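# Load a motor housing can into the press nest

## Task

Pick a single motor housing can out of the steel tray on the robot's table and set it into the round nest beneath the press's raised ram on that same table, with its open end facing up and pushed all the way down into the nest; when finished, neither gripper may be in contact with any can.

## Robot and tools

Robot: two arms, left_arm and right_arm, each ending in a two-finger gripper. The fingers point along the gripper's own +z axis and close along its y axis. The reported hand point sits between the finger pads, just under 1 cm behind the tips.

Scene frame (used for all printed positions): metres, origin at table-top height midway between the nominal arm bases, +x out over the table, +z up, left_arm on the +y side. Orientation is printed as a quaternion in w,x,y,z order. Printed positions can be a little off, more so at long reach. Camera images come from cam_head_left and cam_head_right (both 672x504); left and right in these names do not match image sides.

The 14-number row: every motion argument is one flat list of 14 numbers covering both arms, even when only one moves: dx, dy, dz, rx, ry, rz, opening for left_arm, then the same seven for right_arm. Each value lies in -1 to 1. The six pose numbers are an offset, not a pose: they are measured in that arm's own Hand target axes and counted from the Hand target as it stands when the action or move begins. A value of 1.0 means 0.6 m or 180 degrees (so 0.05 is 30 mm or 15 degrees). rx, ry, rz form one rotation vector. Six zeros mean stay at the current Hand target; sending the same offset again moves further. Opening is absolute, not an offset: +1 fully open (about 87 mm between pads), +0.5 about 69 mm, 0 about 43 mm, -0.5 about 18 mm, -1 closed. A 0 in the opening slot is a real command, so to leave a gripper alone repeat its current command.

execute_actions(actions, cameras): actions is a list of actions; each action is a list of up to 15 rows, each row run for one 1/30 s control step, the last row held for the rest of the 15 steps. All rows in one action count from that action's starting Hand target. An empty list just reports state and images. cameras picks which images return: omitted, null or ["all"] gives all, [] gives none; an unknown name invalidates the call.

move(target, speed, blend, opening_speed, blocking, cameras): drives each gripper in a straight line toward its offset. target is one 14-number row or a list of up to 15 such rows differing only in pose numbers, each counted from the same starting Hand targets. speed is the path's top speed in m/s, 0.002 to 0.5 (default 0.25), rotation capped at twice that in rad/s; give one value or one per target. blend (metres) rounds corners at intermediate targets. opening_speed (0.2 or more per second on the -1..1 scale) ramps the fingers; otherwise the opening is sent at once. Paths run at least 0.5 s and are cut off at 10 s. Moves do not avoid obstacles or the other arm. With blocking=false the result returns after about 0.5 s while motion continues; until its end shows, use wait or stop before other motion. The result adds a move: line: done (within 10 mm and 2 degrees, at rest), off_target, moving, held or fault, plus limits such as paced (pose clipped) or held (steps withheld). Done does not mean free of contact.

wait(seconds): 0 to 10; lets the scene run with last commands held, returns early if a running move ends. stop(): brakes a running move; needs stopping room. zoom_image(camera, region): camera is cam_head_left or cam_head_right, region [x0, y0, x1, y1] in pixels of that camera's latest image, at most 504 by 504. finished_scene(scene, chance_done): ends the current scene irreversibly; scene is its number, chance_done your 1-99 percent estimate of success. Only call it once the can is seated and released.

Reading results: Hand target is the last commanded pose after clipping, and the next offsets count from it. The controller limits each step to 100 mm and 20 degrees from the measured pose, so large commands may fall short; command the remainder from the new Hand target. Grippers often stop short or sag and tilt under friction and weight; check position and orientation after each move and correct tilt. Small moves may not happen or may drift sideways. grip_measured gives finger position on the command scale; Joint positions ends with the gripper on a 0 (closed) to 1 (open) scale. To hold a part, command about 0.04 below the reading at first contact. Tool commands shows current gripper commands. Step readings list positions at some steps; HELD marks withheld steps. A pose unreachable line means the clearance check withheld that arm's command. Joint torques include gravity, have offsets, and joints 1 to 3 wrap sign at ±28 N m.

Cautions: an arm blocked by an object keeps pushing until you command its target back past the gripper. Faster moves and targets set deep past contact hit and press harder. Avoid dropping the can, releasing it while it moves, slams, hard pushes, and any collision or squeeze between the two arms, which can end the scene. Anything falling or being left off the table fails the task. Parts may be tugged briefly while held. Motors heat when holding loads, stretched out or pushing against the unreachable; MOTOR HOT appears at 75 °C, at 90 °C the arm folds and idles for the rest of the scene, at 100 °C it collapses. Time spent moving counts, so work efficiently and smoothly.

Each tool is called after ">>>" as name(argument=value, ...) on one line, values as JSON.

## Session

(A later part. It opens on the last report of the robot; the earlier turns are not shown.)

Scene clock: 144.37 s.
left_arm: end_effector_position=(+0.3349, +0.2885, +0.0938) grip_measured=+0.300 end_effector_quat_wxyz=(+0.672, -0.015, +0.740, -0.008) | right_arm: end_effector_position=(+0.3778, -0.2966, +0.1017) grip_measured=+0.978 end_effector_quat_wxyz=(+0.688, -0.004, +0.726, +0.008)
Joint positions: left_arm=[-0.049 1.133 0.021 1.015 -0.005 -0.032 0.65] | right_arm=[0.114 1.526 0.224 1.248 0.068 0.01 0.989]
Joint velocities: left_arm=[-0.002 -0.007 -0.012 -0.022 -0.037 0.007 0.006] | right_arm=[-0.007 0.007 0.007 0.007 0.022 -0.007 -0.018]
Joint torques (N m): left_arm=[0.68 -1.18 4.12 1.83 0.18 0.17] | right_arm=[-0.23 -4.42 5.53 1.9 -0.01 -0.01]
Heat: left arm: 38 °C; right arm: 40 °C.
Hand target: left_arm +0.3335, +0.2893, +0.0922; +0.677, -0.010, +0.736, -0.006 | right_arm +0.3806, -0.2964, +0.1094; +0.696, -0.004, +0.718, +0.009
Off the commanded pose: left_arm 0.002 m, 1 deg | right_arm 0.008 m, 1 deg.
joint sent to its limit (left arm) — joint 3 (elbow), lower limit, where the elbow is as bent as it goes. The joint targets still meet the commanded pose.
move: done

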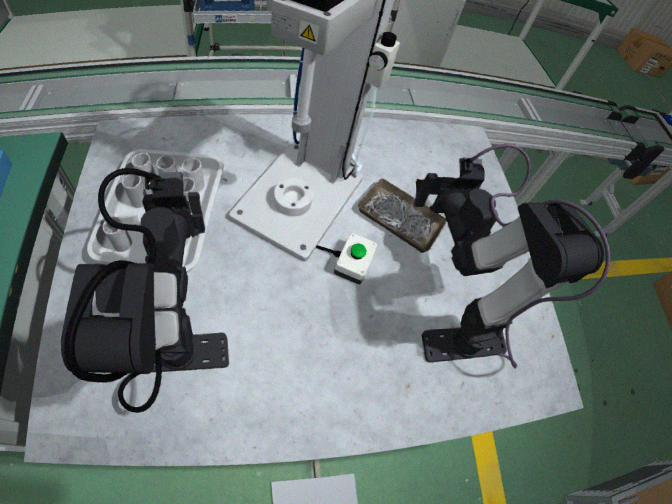

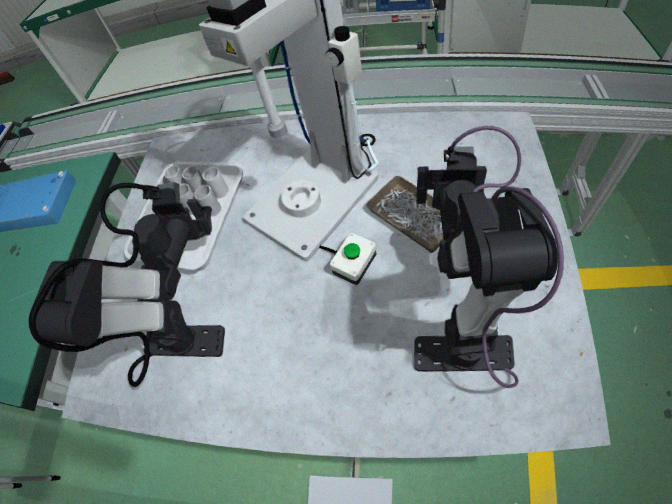

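>>> move(target=[[-0.06,0,0,0,0,0,0.35,0,0,0,0,0,0,1],[-0.06,-0.075,0,0,0,0,0.35,0,0,0,0,0,0,1]], speed=0.1)

>>> zoom_image(camera="cam_head_left", region=[140, 150, 220, 220])

>>> zoom_image(camera="cam_head_right", region=[160, 160, 240, 230])

Scene clock: 157.80 s.
left_arm: end_effector_position=(+0.3311, +0.2464, +0.1181) grip_measured=+0.350 end_effector_quat_wxyz=(+0.668, -0.008, +0.744, -0.007) | right_arm: end_effector_position=(+0.3778, -0.2966, +0.1017) grip_measured=+0.978 end_effector_quat_wxyz=(+0.688, -0.004, +0.726, +0.008)
Joint positions: left_arm=[-0.333 0.931 0.108 0.711 -0.279 -0.052 0.675] | right_arm=[0.114 1.526 0.224 1.248 0.068 0.01 0.989]
Joint velocities: left_arm=[-0.002 -0.007 -0.007 0.022 -0.007 -0.022 -0.007] | right_arm=[0.007 -0.017 0.017 0.007 -0.007 0.022 -0.003]
Joint torques (N m): left_arm=[-0.61 -0.73 8.4 1.63 -0.03 -0.08] | right_arm=[-0.23 -4.42 5.52 1.9 -0.01 -0.01]
Heat: left arm: 38 °C; right arm: 40 °C.
Hand target: left_arm +0.3373, +0.2439, +0.1292; +0.676, -0.015, +0.737, -0.011 | right_arm +0.3806, -0.2964, +0.1094; +0.696, -0.004, +0.718, +0.009
Off the commanded pose: left_arm 0.012 m, 1 deg | right_arm 0.008 m, 1 deg.
move: off_target (left_arm)

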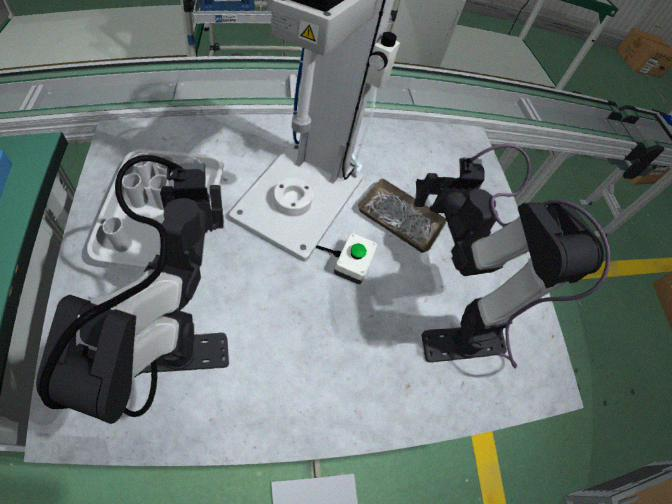

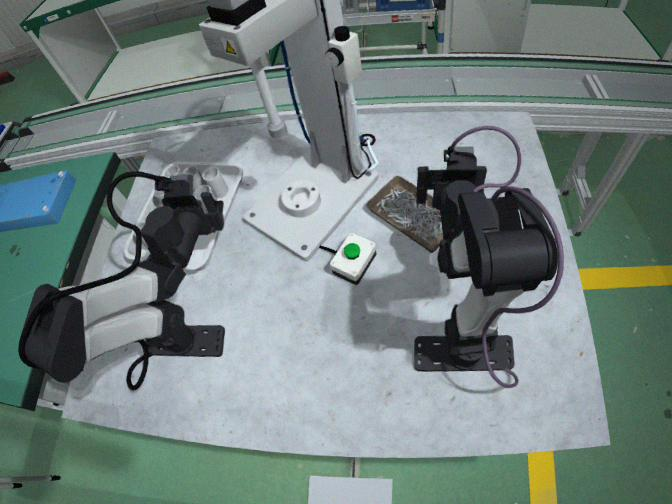

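Scaled by 6.300.

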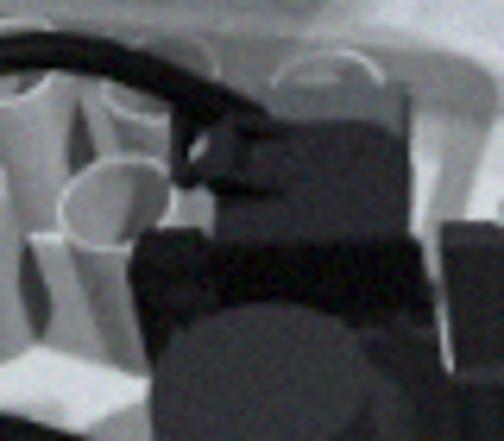

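Scaled by 6.300.

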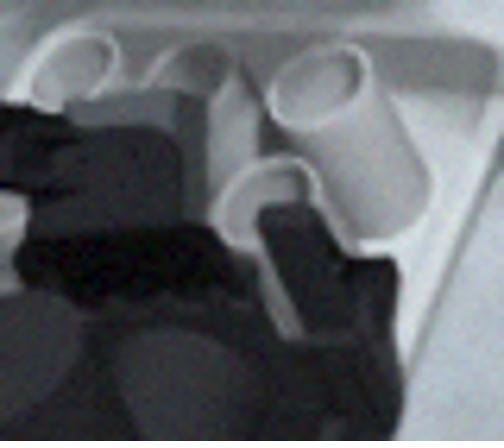

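>>> move(target=[-0.005,-0.007,0.056,0,0,0,0.25,0,0,0,0,0,0,1], speed=0.1)

>>> zoom_image(camera="cam_head_left", region=[140, 150, 220, 220])

>>> zoom_image(camera="cam_head_right", region=[160, 160, 240, 230])

Scene clock: 164.70 s.
left_arm: end_effector_position=(+0.3627, +0.2418, +0.1150) grip_measured=+0.250 end_effector_quat_wxyz=(+0.662, -0.010, +0.749, -0.004) | right_arm: end_effector_position=(+0.3778, -0.2966, +0.1017) grip_measured=+0.978 end_effector_quat_wxyz=(+0.688, -0.004, +0.726, +0.008)
Joint positions: left_arm=[-0.315 1.185 0.2 0.858 -0.268 -0.053 0.625] | right_arm=[0.114 1.526 0.224 1.248 0.068 0.01 0.989]
Joint velocities: left_arm=[-0.002 -0.002 -0.012 0.007 -0.022 -0.037 0.001] | right_arm=[-0.017 -0.012 -0.007 0.007 0.007 0.022 -0.008]
Joint torques (N m): left_arm=[0.69 -2.09 7.53 1.84 0.16 -0.02] | right_arm=[-0.23 -4.42 5.53 1.9 -0.01 0]
Heat: left arm: 38 °C; right arm: 40 °C.
Hand target: left_arm +0.3715, +0.2402, +0.1280; +0.676, -0.014, +0.737, -0.011 | right_arm +0.3806, -0.2964, +0.1094; +0.696, -0.004, +0.718, +0.009
Off the commanded pose: left_arm 0.017 m, 2 deg | right_arm 0.008 m, 1 deg.
move: off_target (left_arm)

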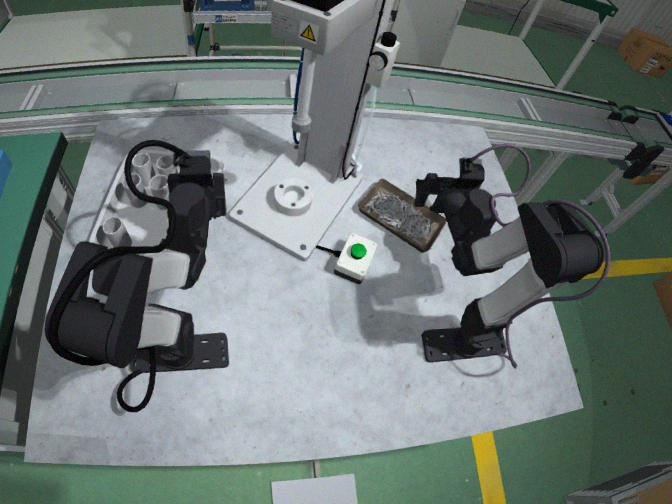

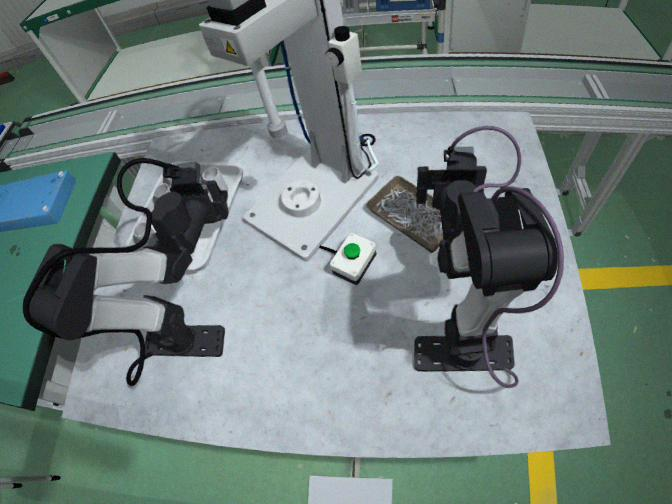

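Scaled by 6.300.

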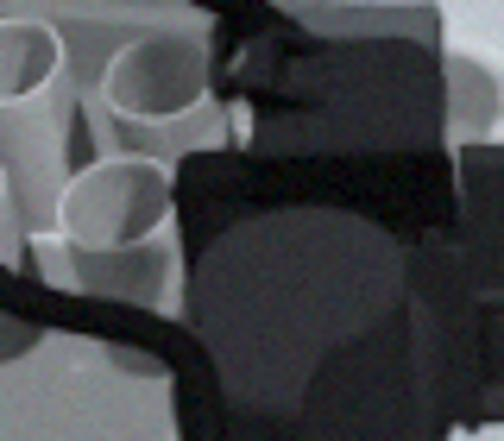

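Scaled by 6.300.

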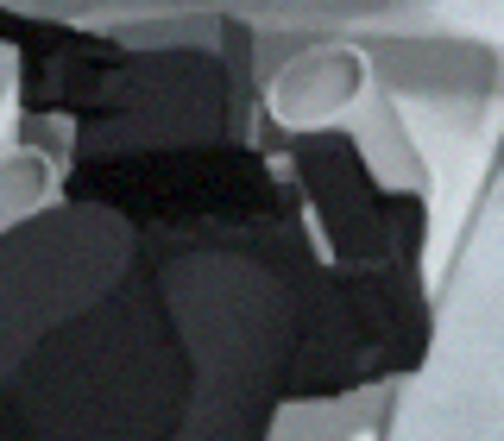

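>>> move(target=[[0,0.005,0.014,0,0,0,0.25,0,0,0,0,0,0,1],[0.062,0.005,0.019,0,0,0,0.25,0,0,0,0,0,0,1]], speed=0.05)

>>> zoom_image(camera="cam_head_left", region=[140, 150, 220, 220])

>>> zoom_image(camera="cam_head_right", region=[160, 160, 240, 230])

Scene clock: 171.53 s.
left_arm: end_effector_position=(+0.3845, +0.2422, +0.1072) grip_measured=+0.250 end_effector_quat_wxyz=(+0.697, -0.019, +0.717, -0.011) | right_arm: end_effector_position=(+0.3778, -0.2966, +0.1017) grip_measured=+0.978 end_effector_quat_wxyz=(+0.688, -0.004, +0.726, +0.008)
Joint positions: left_arm=[-0.289 1.492 0.187 1.276 -0.246 -0.05 0.625] | right_arm=[0.114 1.526 0.224 1.248 0.068 0.01 0.989]
Joint velocities: left_arm=[0.017 -0.007 0.007 0.022 -0.037 0.007 -0.011] | right_arm=[0.007 0.002 0.007 -0.022 -0.022 0.007 0.003]
Joint torques (N m): left_arm=[0.25 -2.63 2.56 1.39 0.16 0] | right_arm=[-0.23 -4.42 5.55 1.9 -0.01 -0.01]
Heat: left arm: 39 °C; right arm: 40 °C.
Hand target: left_arm +0.3793, +0.2425, +0.0888; +0.676, -0.014, +0.737, -0.010 | right_arm +0.3806, -0.2964, +0.1094; +0.696, -0.004, +0.718, +0.009
Off the commanded pose: left_arm 0.018 m, 3 deg | right_arm 0.008 m, 1 deg.
move: off_target (left_arm)

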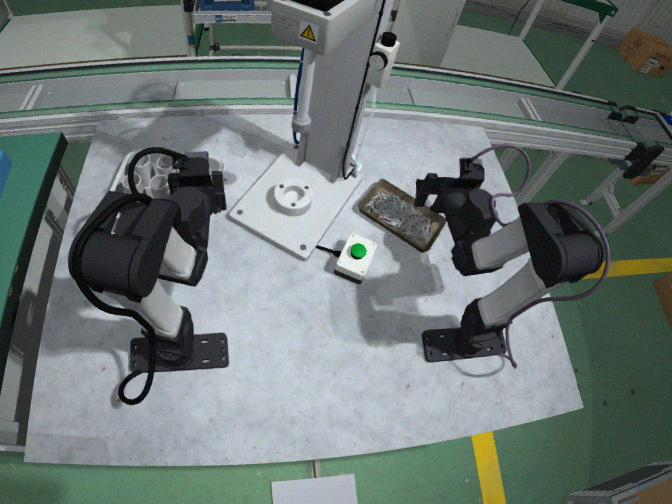

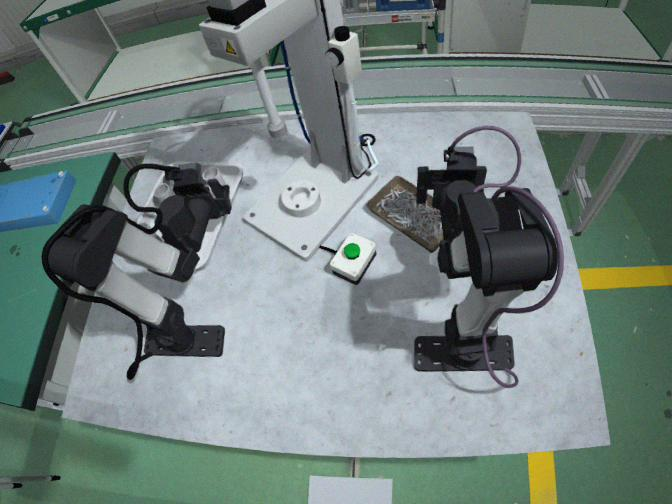

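Scaled by 6.300.

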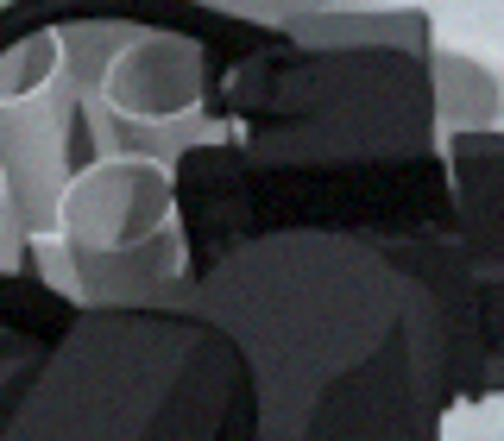

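Scaled by 6.300.

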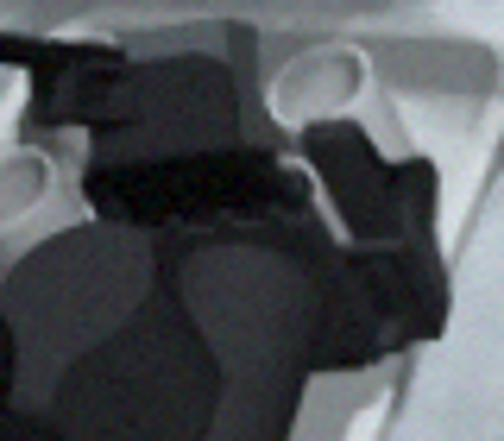

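>>> move(target=[0.025,0,-0.015,0,0,0,0.25,0,0,0,0,0,0,1], speed=0.05)

>>> zoom_image(camera="cam_head_right", region=[160, 160, 240, 230])

Scene clock: 175.13 s.
left_arm: end_effector_position=(+0.3769, +0.2418, +0.1068) grip_measured=+0.250 end_effector_quat_wxyz=(+0.715, -0.021, +0.699, -0.019) | right_arm: end_effector_position=(+0.3778, -0.2966, +0.1017) grip_measured=+0.978 end_effector_quat_wxyz=(+0.688, -0.004, +0.726, +0.008)
Joint positions: left_arm=[-0.295 1.569 0.132 1.459 -0.246 -0.05 0.625] | right_arm=[0.114 1.526 0.224 1.248 0.068 0.01 0.989]
Joint velocities: left_arm=[0.002 0.007 0.012 0.022 0.081 -0.022 0.006] | right_arm=[-0.007 -0.017 0.002 0.007 0.081 0.022 0.008]
Joint torques (N m): left_arm=[-0.69 -2.13 1.63 0.92 0.03 -0.01] | right_arm=[-0.21 -4.42 5.55 1.9 -0.01 -0.01]
Heat: left arm: 38 °C; right arm: 40 °C.
Hand target: left_arm +0.3688, +0.2420, +0.0747; +0.676, -0.014, +0.737, -0.011 | right_arm +0.3806, -0.2964, +0.1094; +0.696, -0.004, +0.718, +0.009
Off the commanded pose: left_arm 0.033 m, 6 deg | right_arm 0.008 m, 1 deg.
move: off_target (left_arm)

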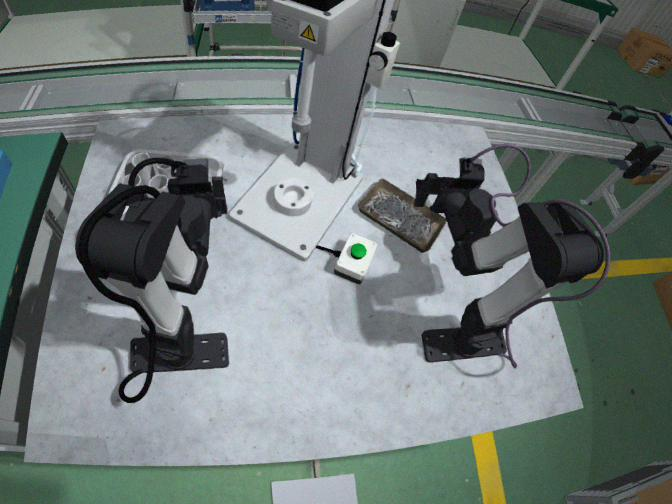

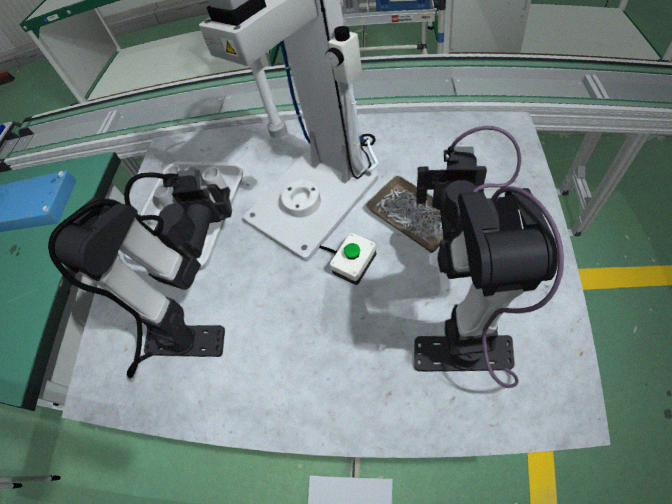

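Scaled by 6.300.

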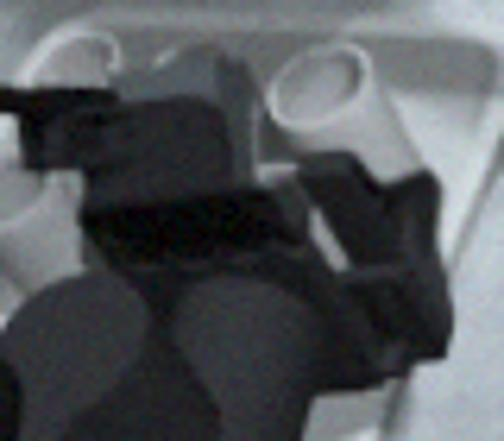

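>>> move(target=[[-0.12,0,-0.02,0,0,0,0.3,0,0,0,0,0,0,1],[-0.15,0.003,-0.02,-0.233,0.02,-0.02,0.3,0,0,0,0,0,0,1]], speed=0.15)

>>> zoom_image(camera="cam_head_right", region=[140, 130, 260, 230])

>>> zoom_image(camera="cam_head_left", region=[120, 130, 240, 230])

Scene clock: 191.10 s.
left_arm: end_effector_position=(+0.3627, +0.2487, +0.1548) grip_measured=+0.300 end_effector_quat_wxyz=(+0.594, -0.276, +0.719, +0.231) | right_arm: end_effector_position=(+0.3778, -0.2966, +0.1017) grip_measured=+0.978 end_effector_quat_wxyz=(+0.688, -0.004, +0.726, +0.008)
Joint positions: left_arm=[-0.65 1.409 0.766 -0.041 -1.27 -0.656 0.65] | right_arm=[0.114 1.526 0.224 1.248 0.068 0.01 0.989]
Joint velocities: left_arm=[0.002 0.012 -0.012 -0.022 -0.007 -0.037 -0.004] | right_arm=[-0.002 -0.012 -0.002 0.007 -0.066 0.007 -0.029]
Joint torques (N m): left_arm=[-0.46 -4.41 8.28 0.97 -0.33 -0.05] | right_arm=[-0.21 -4.41 5.53 1.9 -0.01 0]
Heat: left arm: 37 °C; right arm: 40 °C.
Hand target: left_arm +0.3670, +0.2447, +0.1615; +0.598, -0.282, +0.714, +0.228 | right_arm +0.3806, -0.2964, +0.1094; +0.696, -0.004, +0.718, +0.009
Off the commanded pose: left_arm 0.011 m, 1 deg | right_arm 0.008 m, 1 deg.
move: off_target (left_arm)

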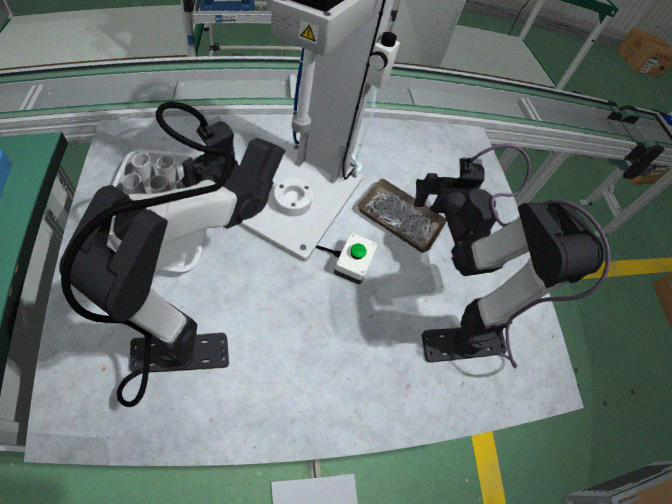

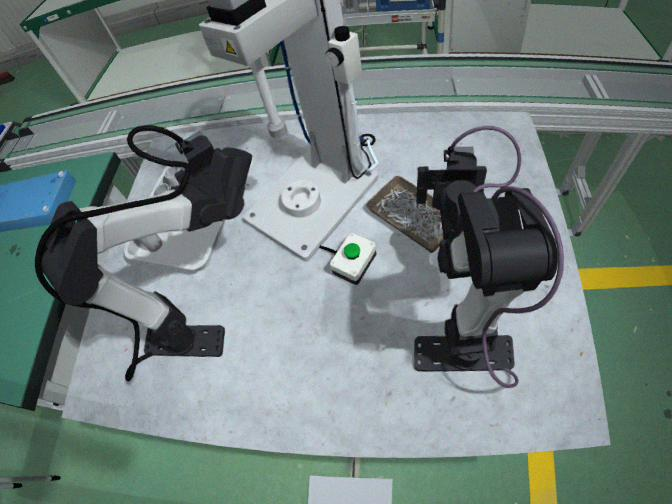

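Scaled by 4.200.

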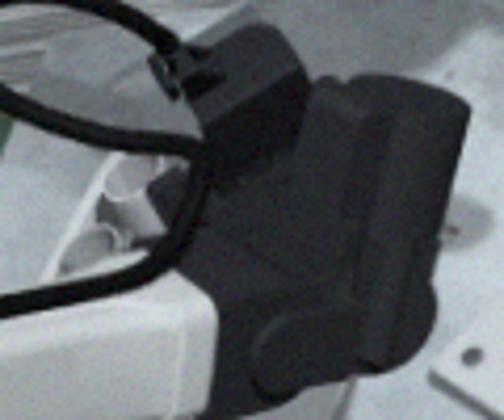

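Scaled by 4.200.

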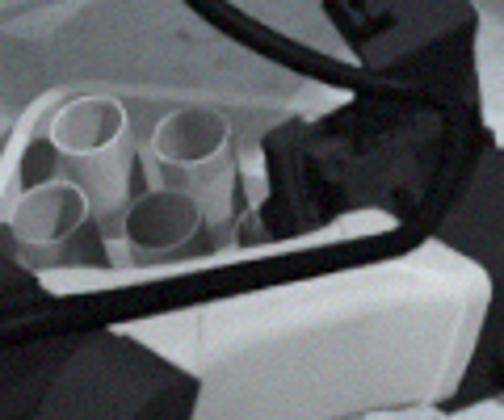

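>>> move(target=[[0.01,-0.015,0.01,0,0,0,0.3,0,0,0,0,0,0,1],[0.075,-0.015,0.021,0,0,0,0.3,0,0,0,0,0,0,1]], speed=0.08)

>>> zoom_image(camera="cam_head_right", region=[140, 130, 260, 230])

>>> zoom_image(camera="cam_head_left", region=[120, 130, 240, 230])

Scene clock: 198.67 s.
left_arm: end_effector_position=(+0.3768, +0.2391, +0.1187) grip_measured=+0.300 end_effector_quat_wxyz=(+0.600, -0.284, +0.714, +0.223) | right_arm: end_effector_position=(+0.3778, -0.2966, +0.1017) grip_measured=+0.978 end_effector_quat_wxyz=(+0.688, -0.004, +0.726, +0.008)
Joint positions: left_arm=[-0.65 1.55 0.718 0.171 -1.271 -0.661 0.65] | right_arm=[0.114 1.526 0.224 1.248 0.068 0.01 0.989]
Joint velocities: left_arm=[0.027 -0.002 -0.007 0.081 -0.066 0.022 0.001] | right_arm=[0.002 -0.002 -0.012 -0.007 -0.007 0.095 -0.008]
Joint torques (N m): left_arm=[0.34 -5.5 4.42 1.2 -0.26 0.12] | right_arm=[-0.23 -4.41 5.55 1.9 -0.01 0]
Heat: left arm: 38 °C; right arm: 40 °C.
Hand target: left_arm +0.3759, +0.2415, +0.1144; +0.598, -0.282, +0.714, +0.228 | right_arm +0.3806, -0.2964, +0.1094; +0.696, -0.004, +0.718, +0.009
Off the commanded pose: left_arm 0.004 m, 1 deg | right_arm 0.008 m, 1 deg.
move: done

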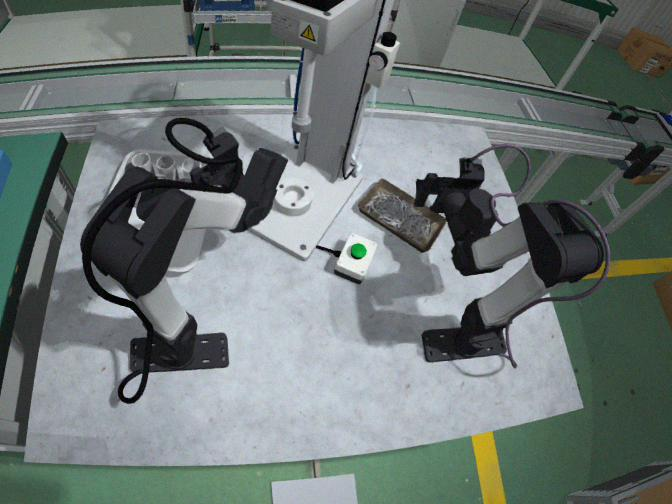

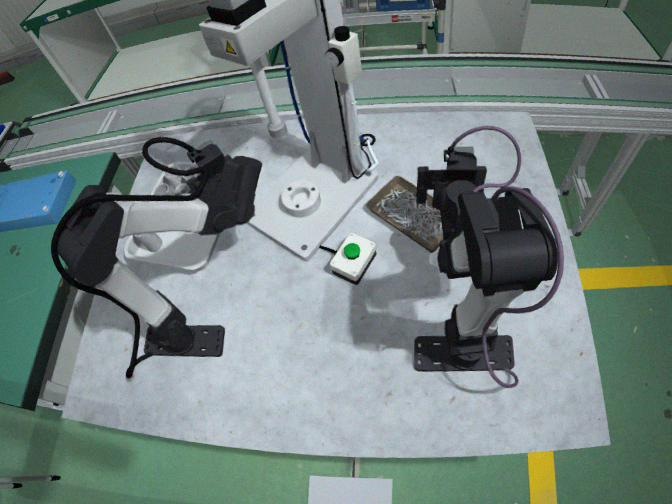

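Scaled by 4.200.

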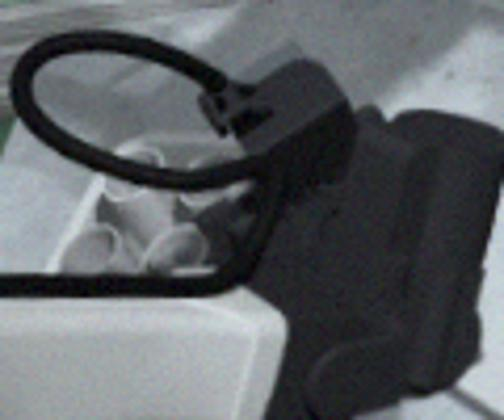

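Scaled by 4.200.

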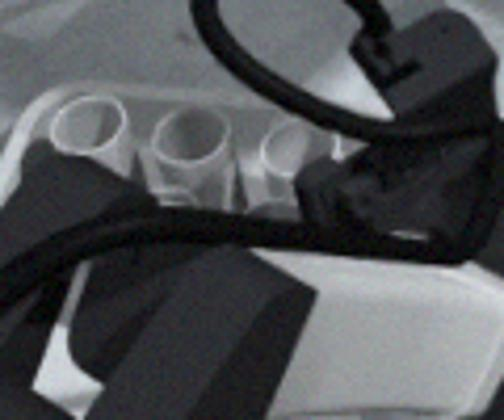

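>>> move(target=[[-0.14,0.006,-0.03,0,0,0,0.3,0,0,0,0,0,0,1],[-0.14,0.006,-0.03,0,0.41,0,0.3,0,0,0,0,0,0,1]], speed=0.25)

>>> zoom_image(camera="cam_head_right", region=[140, 130, 260, 230])

>>> zoom_image(camera="cam_head_left", region=[120, 130, 240, 230])

Scene clock: 213.63 s.
left_arm: end_effector_position=(+0.3715, +0.2427, +0.1976) grip_measured=+0.300 end_effector_quat_wxyz=(+0.087, -0.371, +0.925, +0.010) | right_arm: end_effector_position=(+0.3778, -0.2966, +0.1017) grip_measured=+0.978 end_effector_quat_wxyz=(+0.688, -0.004, +0.726, +0.008)
Joint positions: left_arm=[-0.141 1.912 2.03 -1.542 -0.097 -0.844 0.65] | right_arm=[0.114 1.526 0.224 1.248 0.068 0.01 0.989]
Joint velocities: left_arm=[-0.002 0.002 0.002 -0.051 -0.037 0.037 -0.009] | right_arm=[-0.012 -0.007 -0.002 0.051 -0.007 -0.007 -0.008]
Joint torques (N m): left_arm=[0.42 -8.25 7.41 0.3 0.06 0.14] | right_arm=[-0.23 -4.41 5.53 1.9 -0.01 0]
Heat: left arm: 38 °C; right arm: 40 °C.
Hand target: left_arm +0.3740, +0.2423, +0.1999; +0.056, -0.368, +0.928, +0.023 | right_arm +0.3806, -0.2964, +0.1094; +0.696, -0.004, +0.718, +0.009
Off the commanded pose: left_arm 0.003 m, 4 deg | right_arm 0.008 m, 1 deg.
joint sent to its limit (left arm) — joint 4 (wrist pitch), lower limit. The joint targets are off in orientation, not in position.
move: off_target (left_arm)

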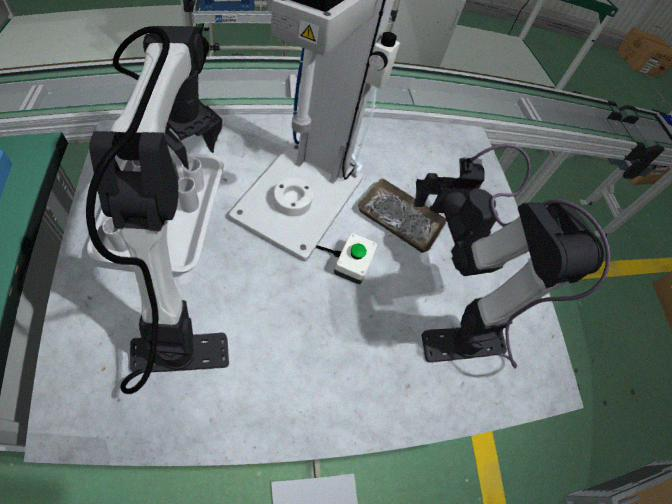

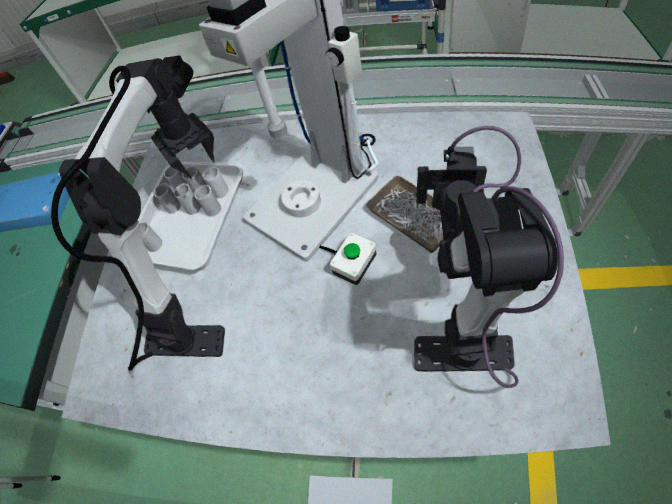

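Scaled by 4.200.

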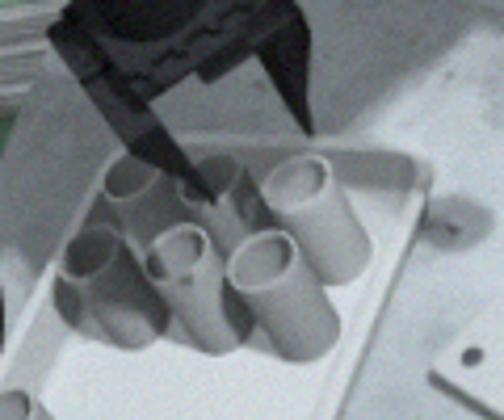

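Scaled by 4.200.

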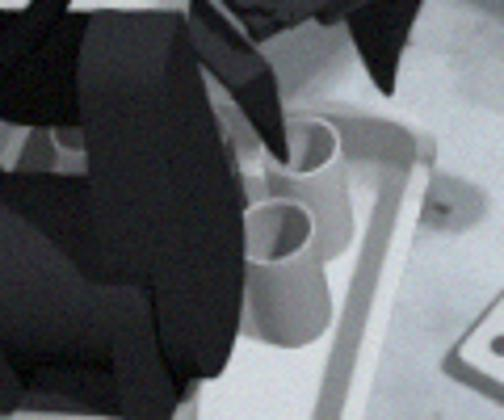

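>>> move(target=[[-0.03,0.044,0,0,0,0,0.3,0,0,0,0,0,0,1],[-0.018,0.044,0.095,0,0,0,0.3,0,0,0,0,0,0,1]], speed=0.12)

>>> zoom_image(camera="cam_head_right", region=[140, 130, 260, 230])

>>> zoom_image(camera="cam_head_left", region=[120, 130, 240, 230])

Scene clock: 220.53 s.
left_arm: end_effector_position=(+0.3670, +0.2752, +0.1426) grip_measured=+0.300 end_effector_quat_wxyz=(+0.049, -0.373, +0.926, +0.029) | right_arm: end_effector_position=(+0.3778, -0.2966, +0.1017) grip_measured=+0.978 end_effector_quat_wxyz=(+0.688, -0.004, +0.726, +0.008)
Joint positions: left_arm=[-0.052 1.917 1.81 -1.395 -0.091 -0.763 0.65] | right_arm=[0.114 1.526 0.224 1.248 0.068 0.01 0.989]
Joint velocities: left_arm=[0.012 -0.017 0.002 -0.037 0.007 -0.022 -0.009] | right_arm=[-0.002 0.012 0.007 0.022 -0.051 -0.051 0.008]
Joint torques (N m): left_arm=[-0.03 -11.34 4.7 0.38 0.03 0.17] | right_arm=[-0.23 -4.41 5.53 1.9 -0.01 0]
Heat: left arm: 39 °C; right arm: 40 °C.
Hand target: left_arm +0.3682, +0.2748, +0.1449; +0.057, -0.369, +0.927, +0.024 | right_arm +0.3806, -0.2964, +0.1094; +0.696, -0.004, +0.718, +0.009
Off the commanded pose: left_arm 0.003 m, 1 deg | right_arm 0.008 m, 1 deg.
move: done

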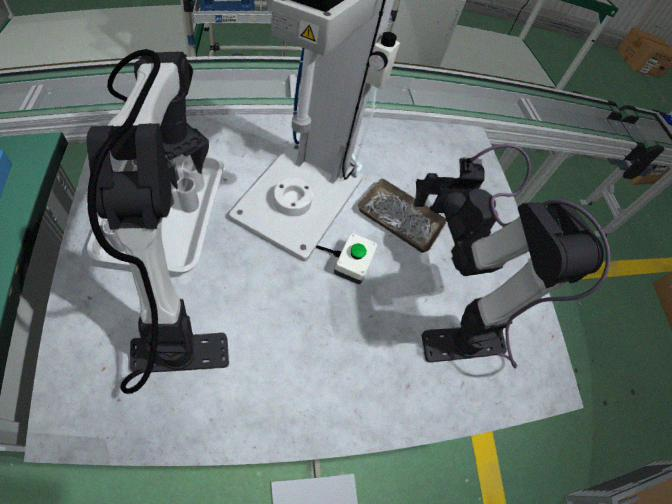

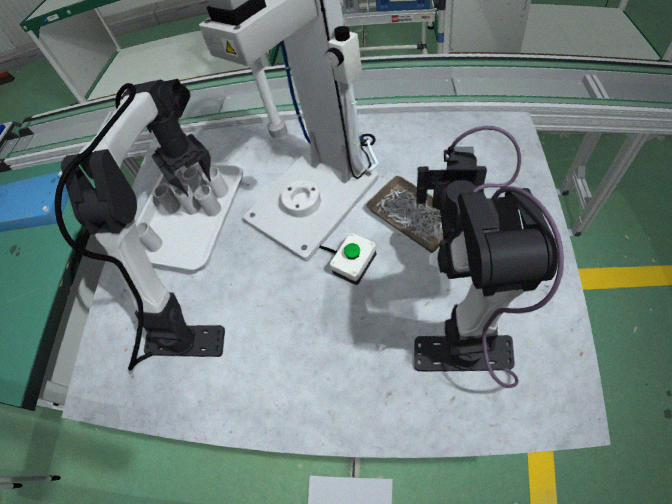

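Scaled by 4.200.

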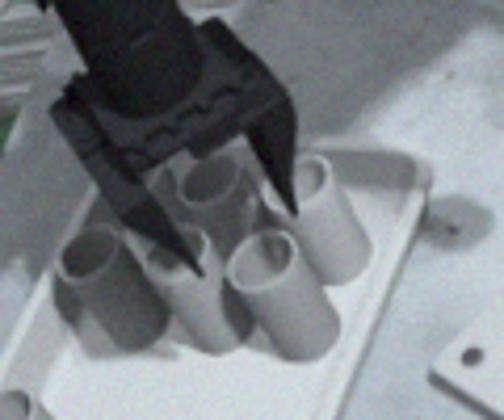

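Scaled by 4.200.

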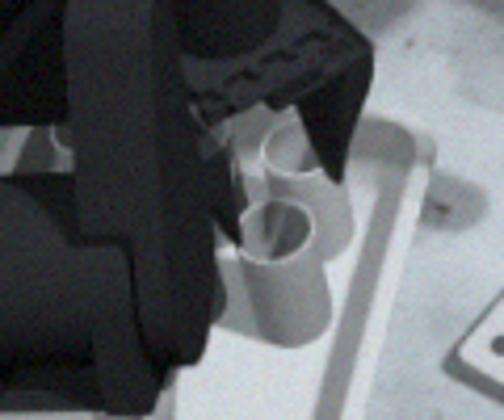

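>>> move(target=[-0.026,0,0.027,0,0,0,0.3,0,0,0,0,0,0,1], speed=0.12)

>>> zoom_image(camera="cam_head_right", region=[160, 160, 240, 230])

>>> zoom_image(camera="cam_head_left", region=[140, 150, 220, 220])

Scene clock: 225.87 s.
left_arm: end_effector_position=(+0.3780, +0.2858, +0.1361) grip_measured=+0.300 end_effector_quat_wxyz=(+0.060, -0.371, +0.926, +0.026) | right_arm: end_effector_position=(+0.3778, -0.2966, +0.1017) grip_measured=+0.978 end_effector_quat_wxyz=(+0.688, -0.004, +0.726, +0.008)
Joint positions: left_arm=[-0.026 1.935 1.81 -1.351 -0.091 -0.731 0.65] | right_arm=[0.114 1.526 0.224 1.248 0.068 0.01 0.989]
Joint velocities: left_arm=[0.007 0.002 -0.002 0.037 0.051 0.007 0.001] | right_arm=[0.002 -0.012 0.007 0.007 0.007 0.007 -0.013]
Joint torques (N m): left_arm=[0.47 -8.72 5.09 0.46 0.04 0.16] | right_arm=[-0.21 -4.41 5.53 1.9 -0.01 0]
Heat: left arm: 39 °C; right arm: 40 °C.
Hand target: left_arm +0.3807, +0.2871, +0.1305; +0.058, -0.369, +0.927, +0.025 | right_arm +0.3806, -0.2964, +0.1094; +0.696, -0.004, +0.718, +0.009
Off the commanded pose: left_arm 0.006 m, 1 deg | right_arm 0.008 m, 1 deg.
move: done

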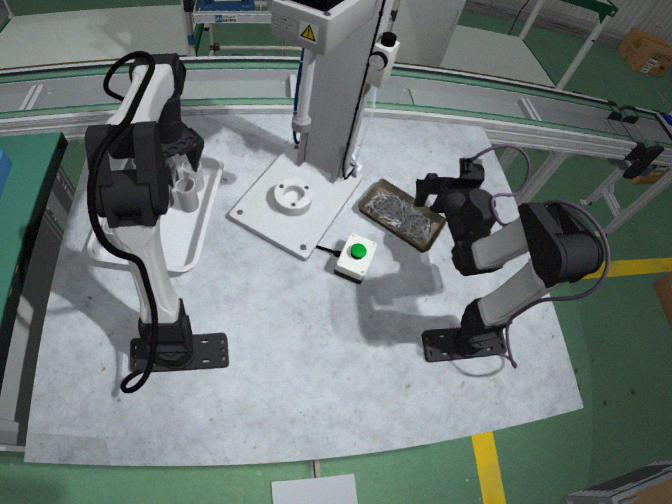

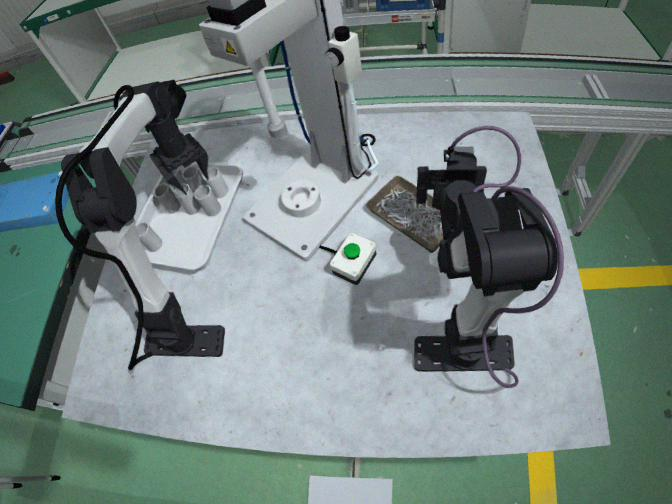

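Scaled by 6.300.

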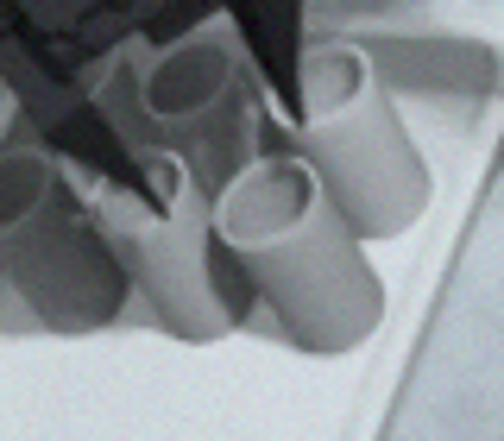

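Scaled by 6.300.

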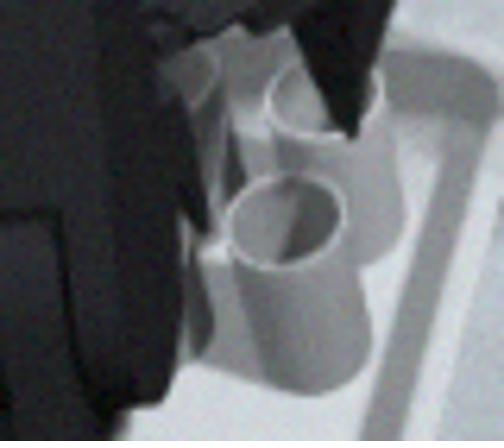

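>>> move(target=[[-0.012,-0.006,0.02,0,0,0,0.3,0,0,0,0,0,0,1],[0.003,-0.006,0.088,0,0,0,0.3,0,0,0,0,0,0,1]], speed=0.07)

>>> zoom_image(camera="cam_head_right", region=[160, 160, 240, 230])

>>> zoom_image(camera="cam_head_left", region=[140, 150, 220, 220])

Scene clock: 233.27 s.
left_arm: end_effector_position=(+0.3844, +0.2881, +0.0817) grip_measured=+0.300 end_effector_quat_wxyz=(+0.058, -0.371, +0.927, +0.027) | right_arm: end_effector_position=(+0.3778, -0.2966, +0.1017) grip_measured=+0.978 end_effector_quat_wxyz=(+0.688, -0.004, +0.726, +0.008)
Joint positions: left_arm=[-0.02 1.963 1.633 -1.149 -0.091 -0.725 0.65] | right_arm=[0.114 1.526 0.224 1.248 0.068 0.01 0.989]
Joint velocities: left_arm=[-0.022 0.007 0.002 0.066 0.022 0.007 -0.009] | right_arm=[-0.012 0.007 -0.017 -0.007 -0.037 0.007 -0.018]
Joint torques (N m): left_arm=[0.21 -9.81 4.82 0.47 0.04 0.11] | right_arm=[-0.23 -4.42 5.55 1.9 -0.01 0]
Heat: left arm: 38 °C; right arm: 40 °C.
Hand target: left_arm +0.3856, +0.2884, +0.0777; +0.058, -0.369, +0.927, +0.025 | right_arm +0.3806, -0.2964, +0.1094; +0.696, -0.004, +0.718, +0.009
Off the commanded pose: left_arm 0.004 m, 0 deg | right_arm 0.008 m, 1 deg.
move: done

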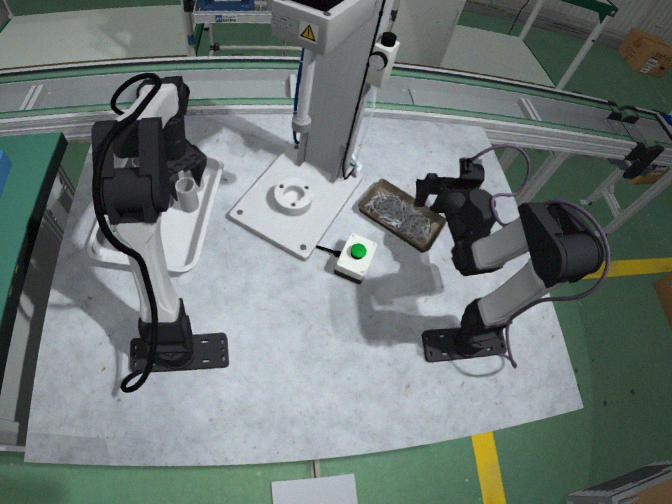

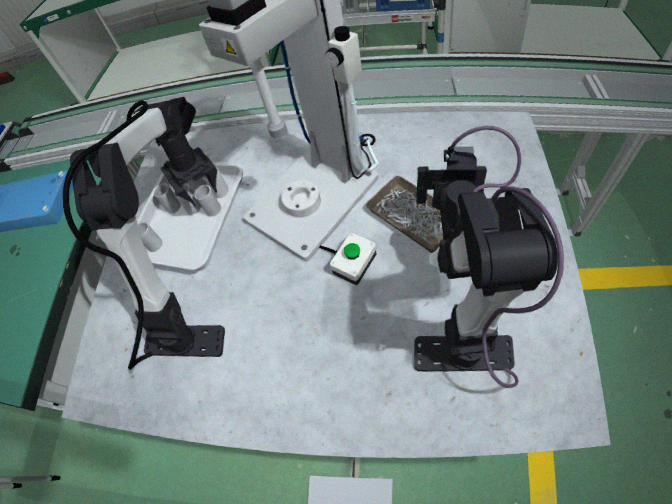

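Scaled by 6.300.

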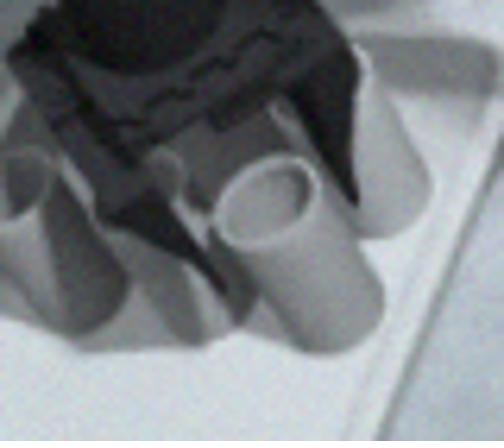

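Scaled by 6.300.

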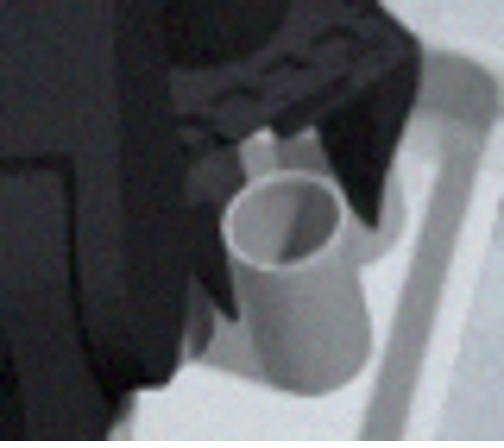

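>>> move(target=[-0.024,0,0.0,0,0,0,0.3,0,0,0,0,0,0,1], speed=0.07)

>>> zoom_image(camera="cam_head_right", region=[160, 160, 240, 230])

>>> zoom_image(camera="cam_head_left", region=[140, 150, 220, 220])

Scene clock: 243.53 s.
left_arm: end_effector_position=(+0.3892, +0.2951, +0.0800) grip_measured=+0.300 end_effector_quat_wxyz=(+0.055, -0.368, +0.928, +0.027) | right_arm: end_effector_position=(+0.3778, -0.2966, +0.1017) grip_measured=+0.978 end_effector_quat_wxyz=(+0.688, -0.004, +0.726, +0.008)
Joint positions: left_arm=[-0.002 1.99 1.664 -1.158 -0.086 -0.701 0.65] | right_arm=[0.114 1.526 0.224 1.248 0.068 0.01 0.989]
Joint velocities: left_arm=[0.017 -0.012 0.007 -0.037 -0.051 0.066 -0.006] | right_arm=[0.002 0.017 -0.012 0.007 0.037 -0.007 -0.018]
Joint torques (N m): left_arm=[0.84 -8.64 7.57 0.31 0.02 0.13] | right_arm=[-0.23 -4.42 5.53 1.9 -0.01 0]
Heat: left arm: 38 °C; right arm: 40 °C.
Hand target: left_arm +0.3961, +0.2983, +0.0793; +0.058, -0.368, +0.928, +0.026 | right_arm +0.3806, -0.2964, +0.1094; +0.696, -0.004, +0.718, +0.009
Off the commanded pose: left_arm 0.008 m, 0 deg | right_arm 0.008 m, 1 deg.
move: done

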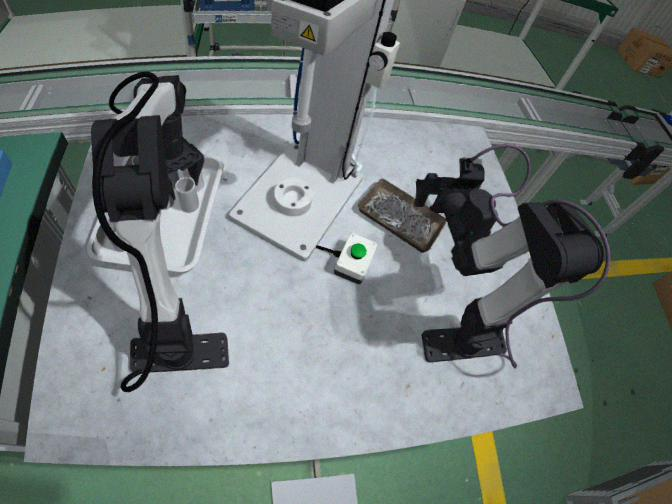

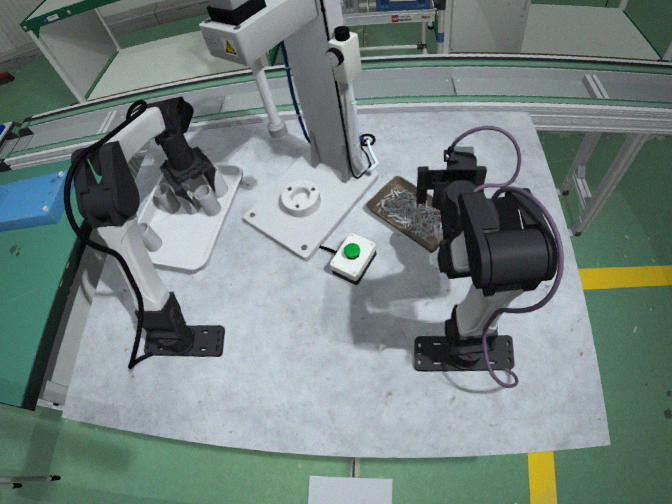

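Scaled by 6.300.

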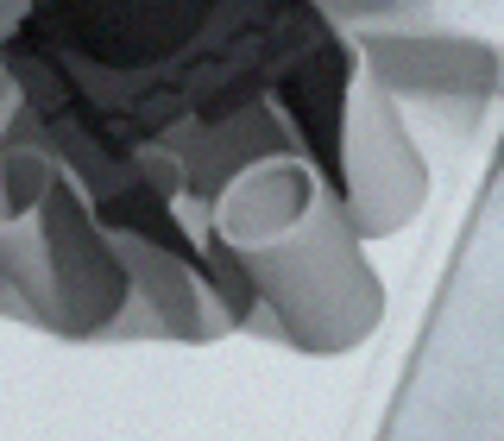

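Scaled by 6.300.

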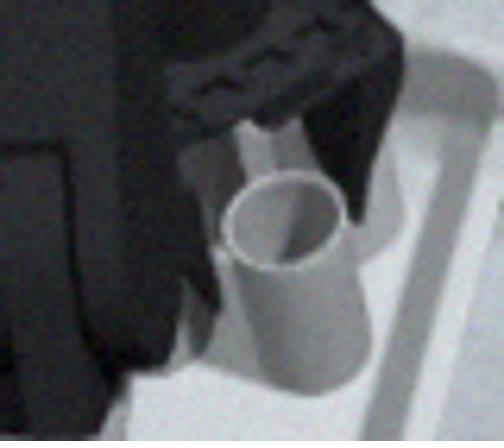

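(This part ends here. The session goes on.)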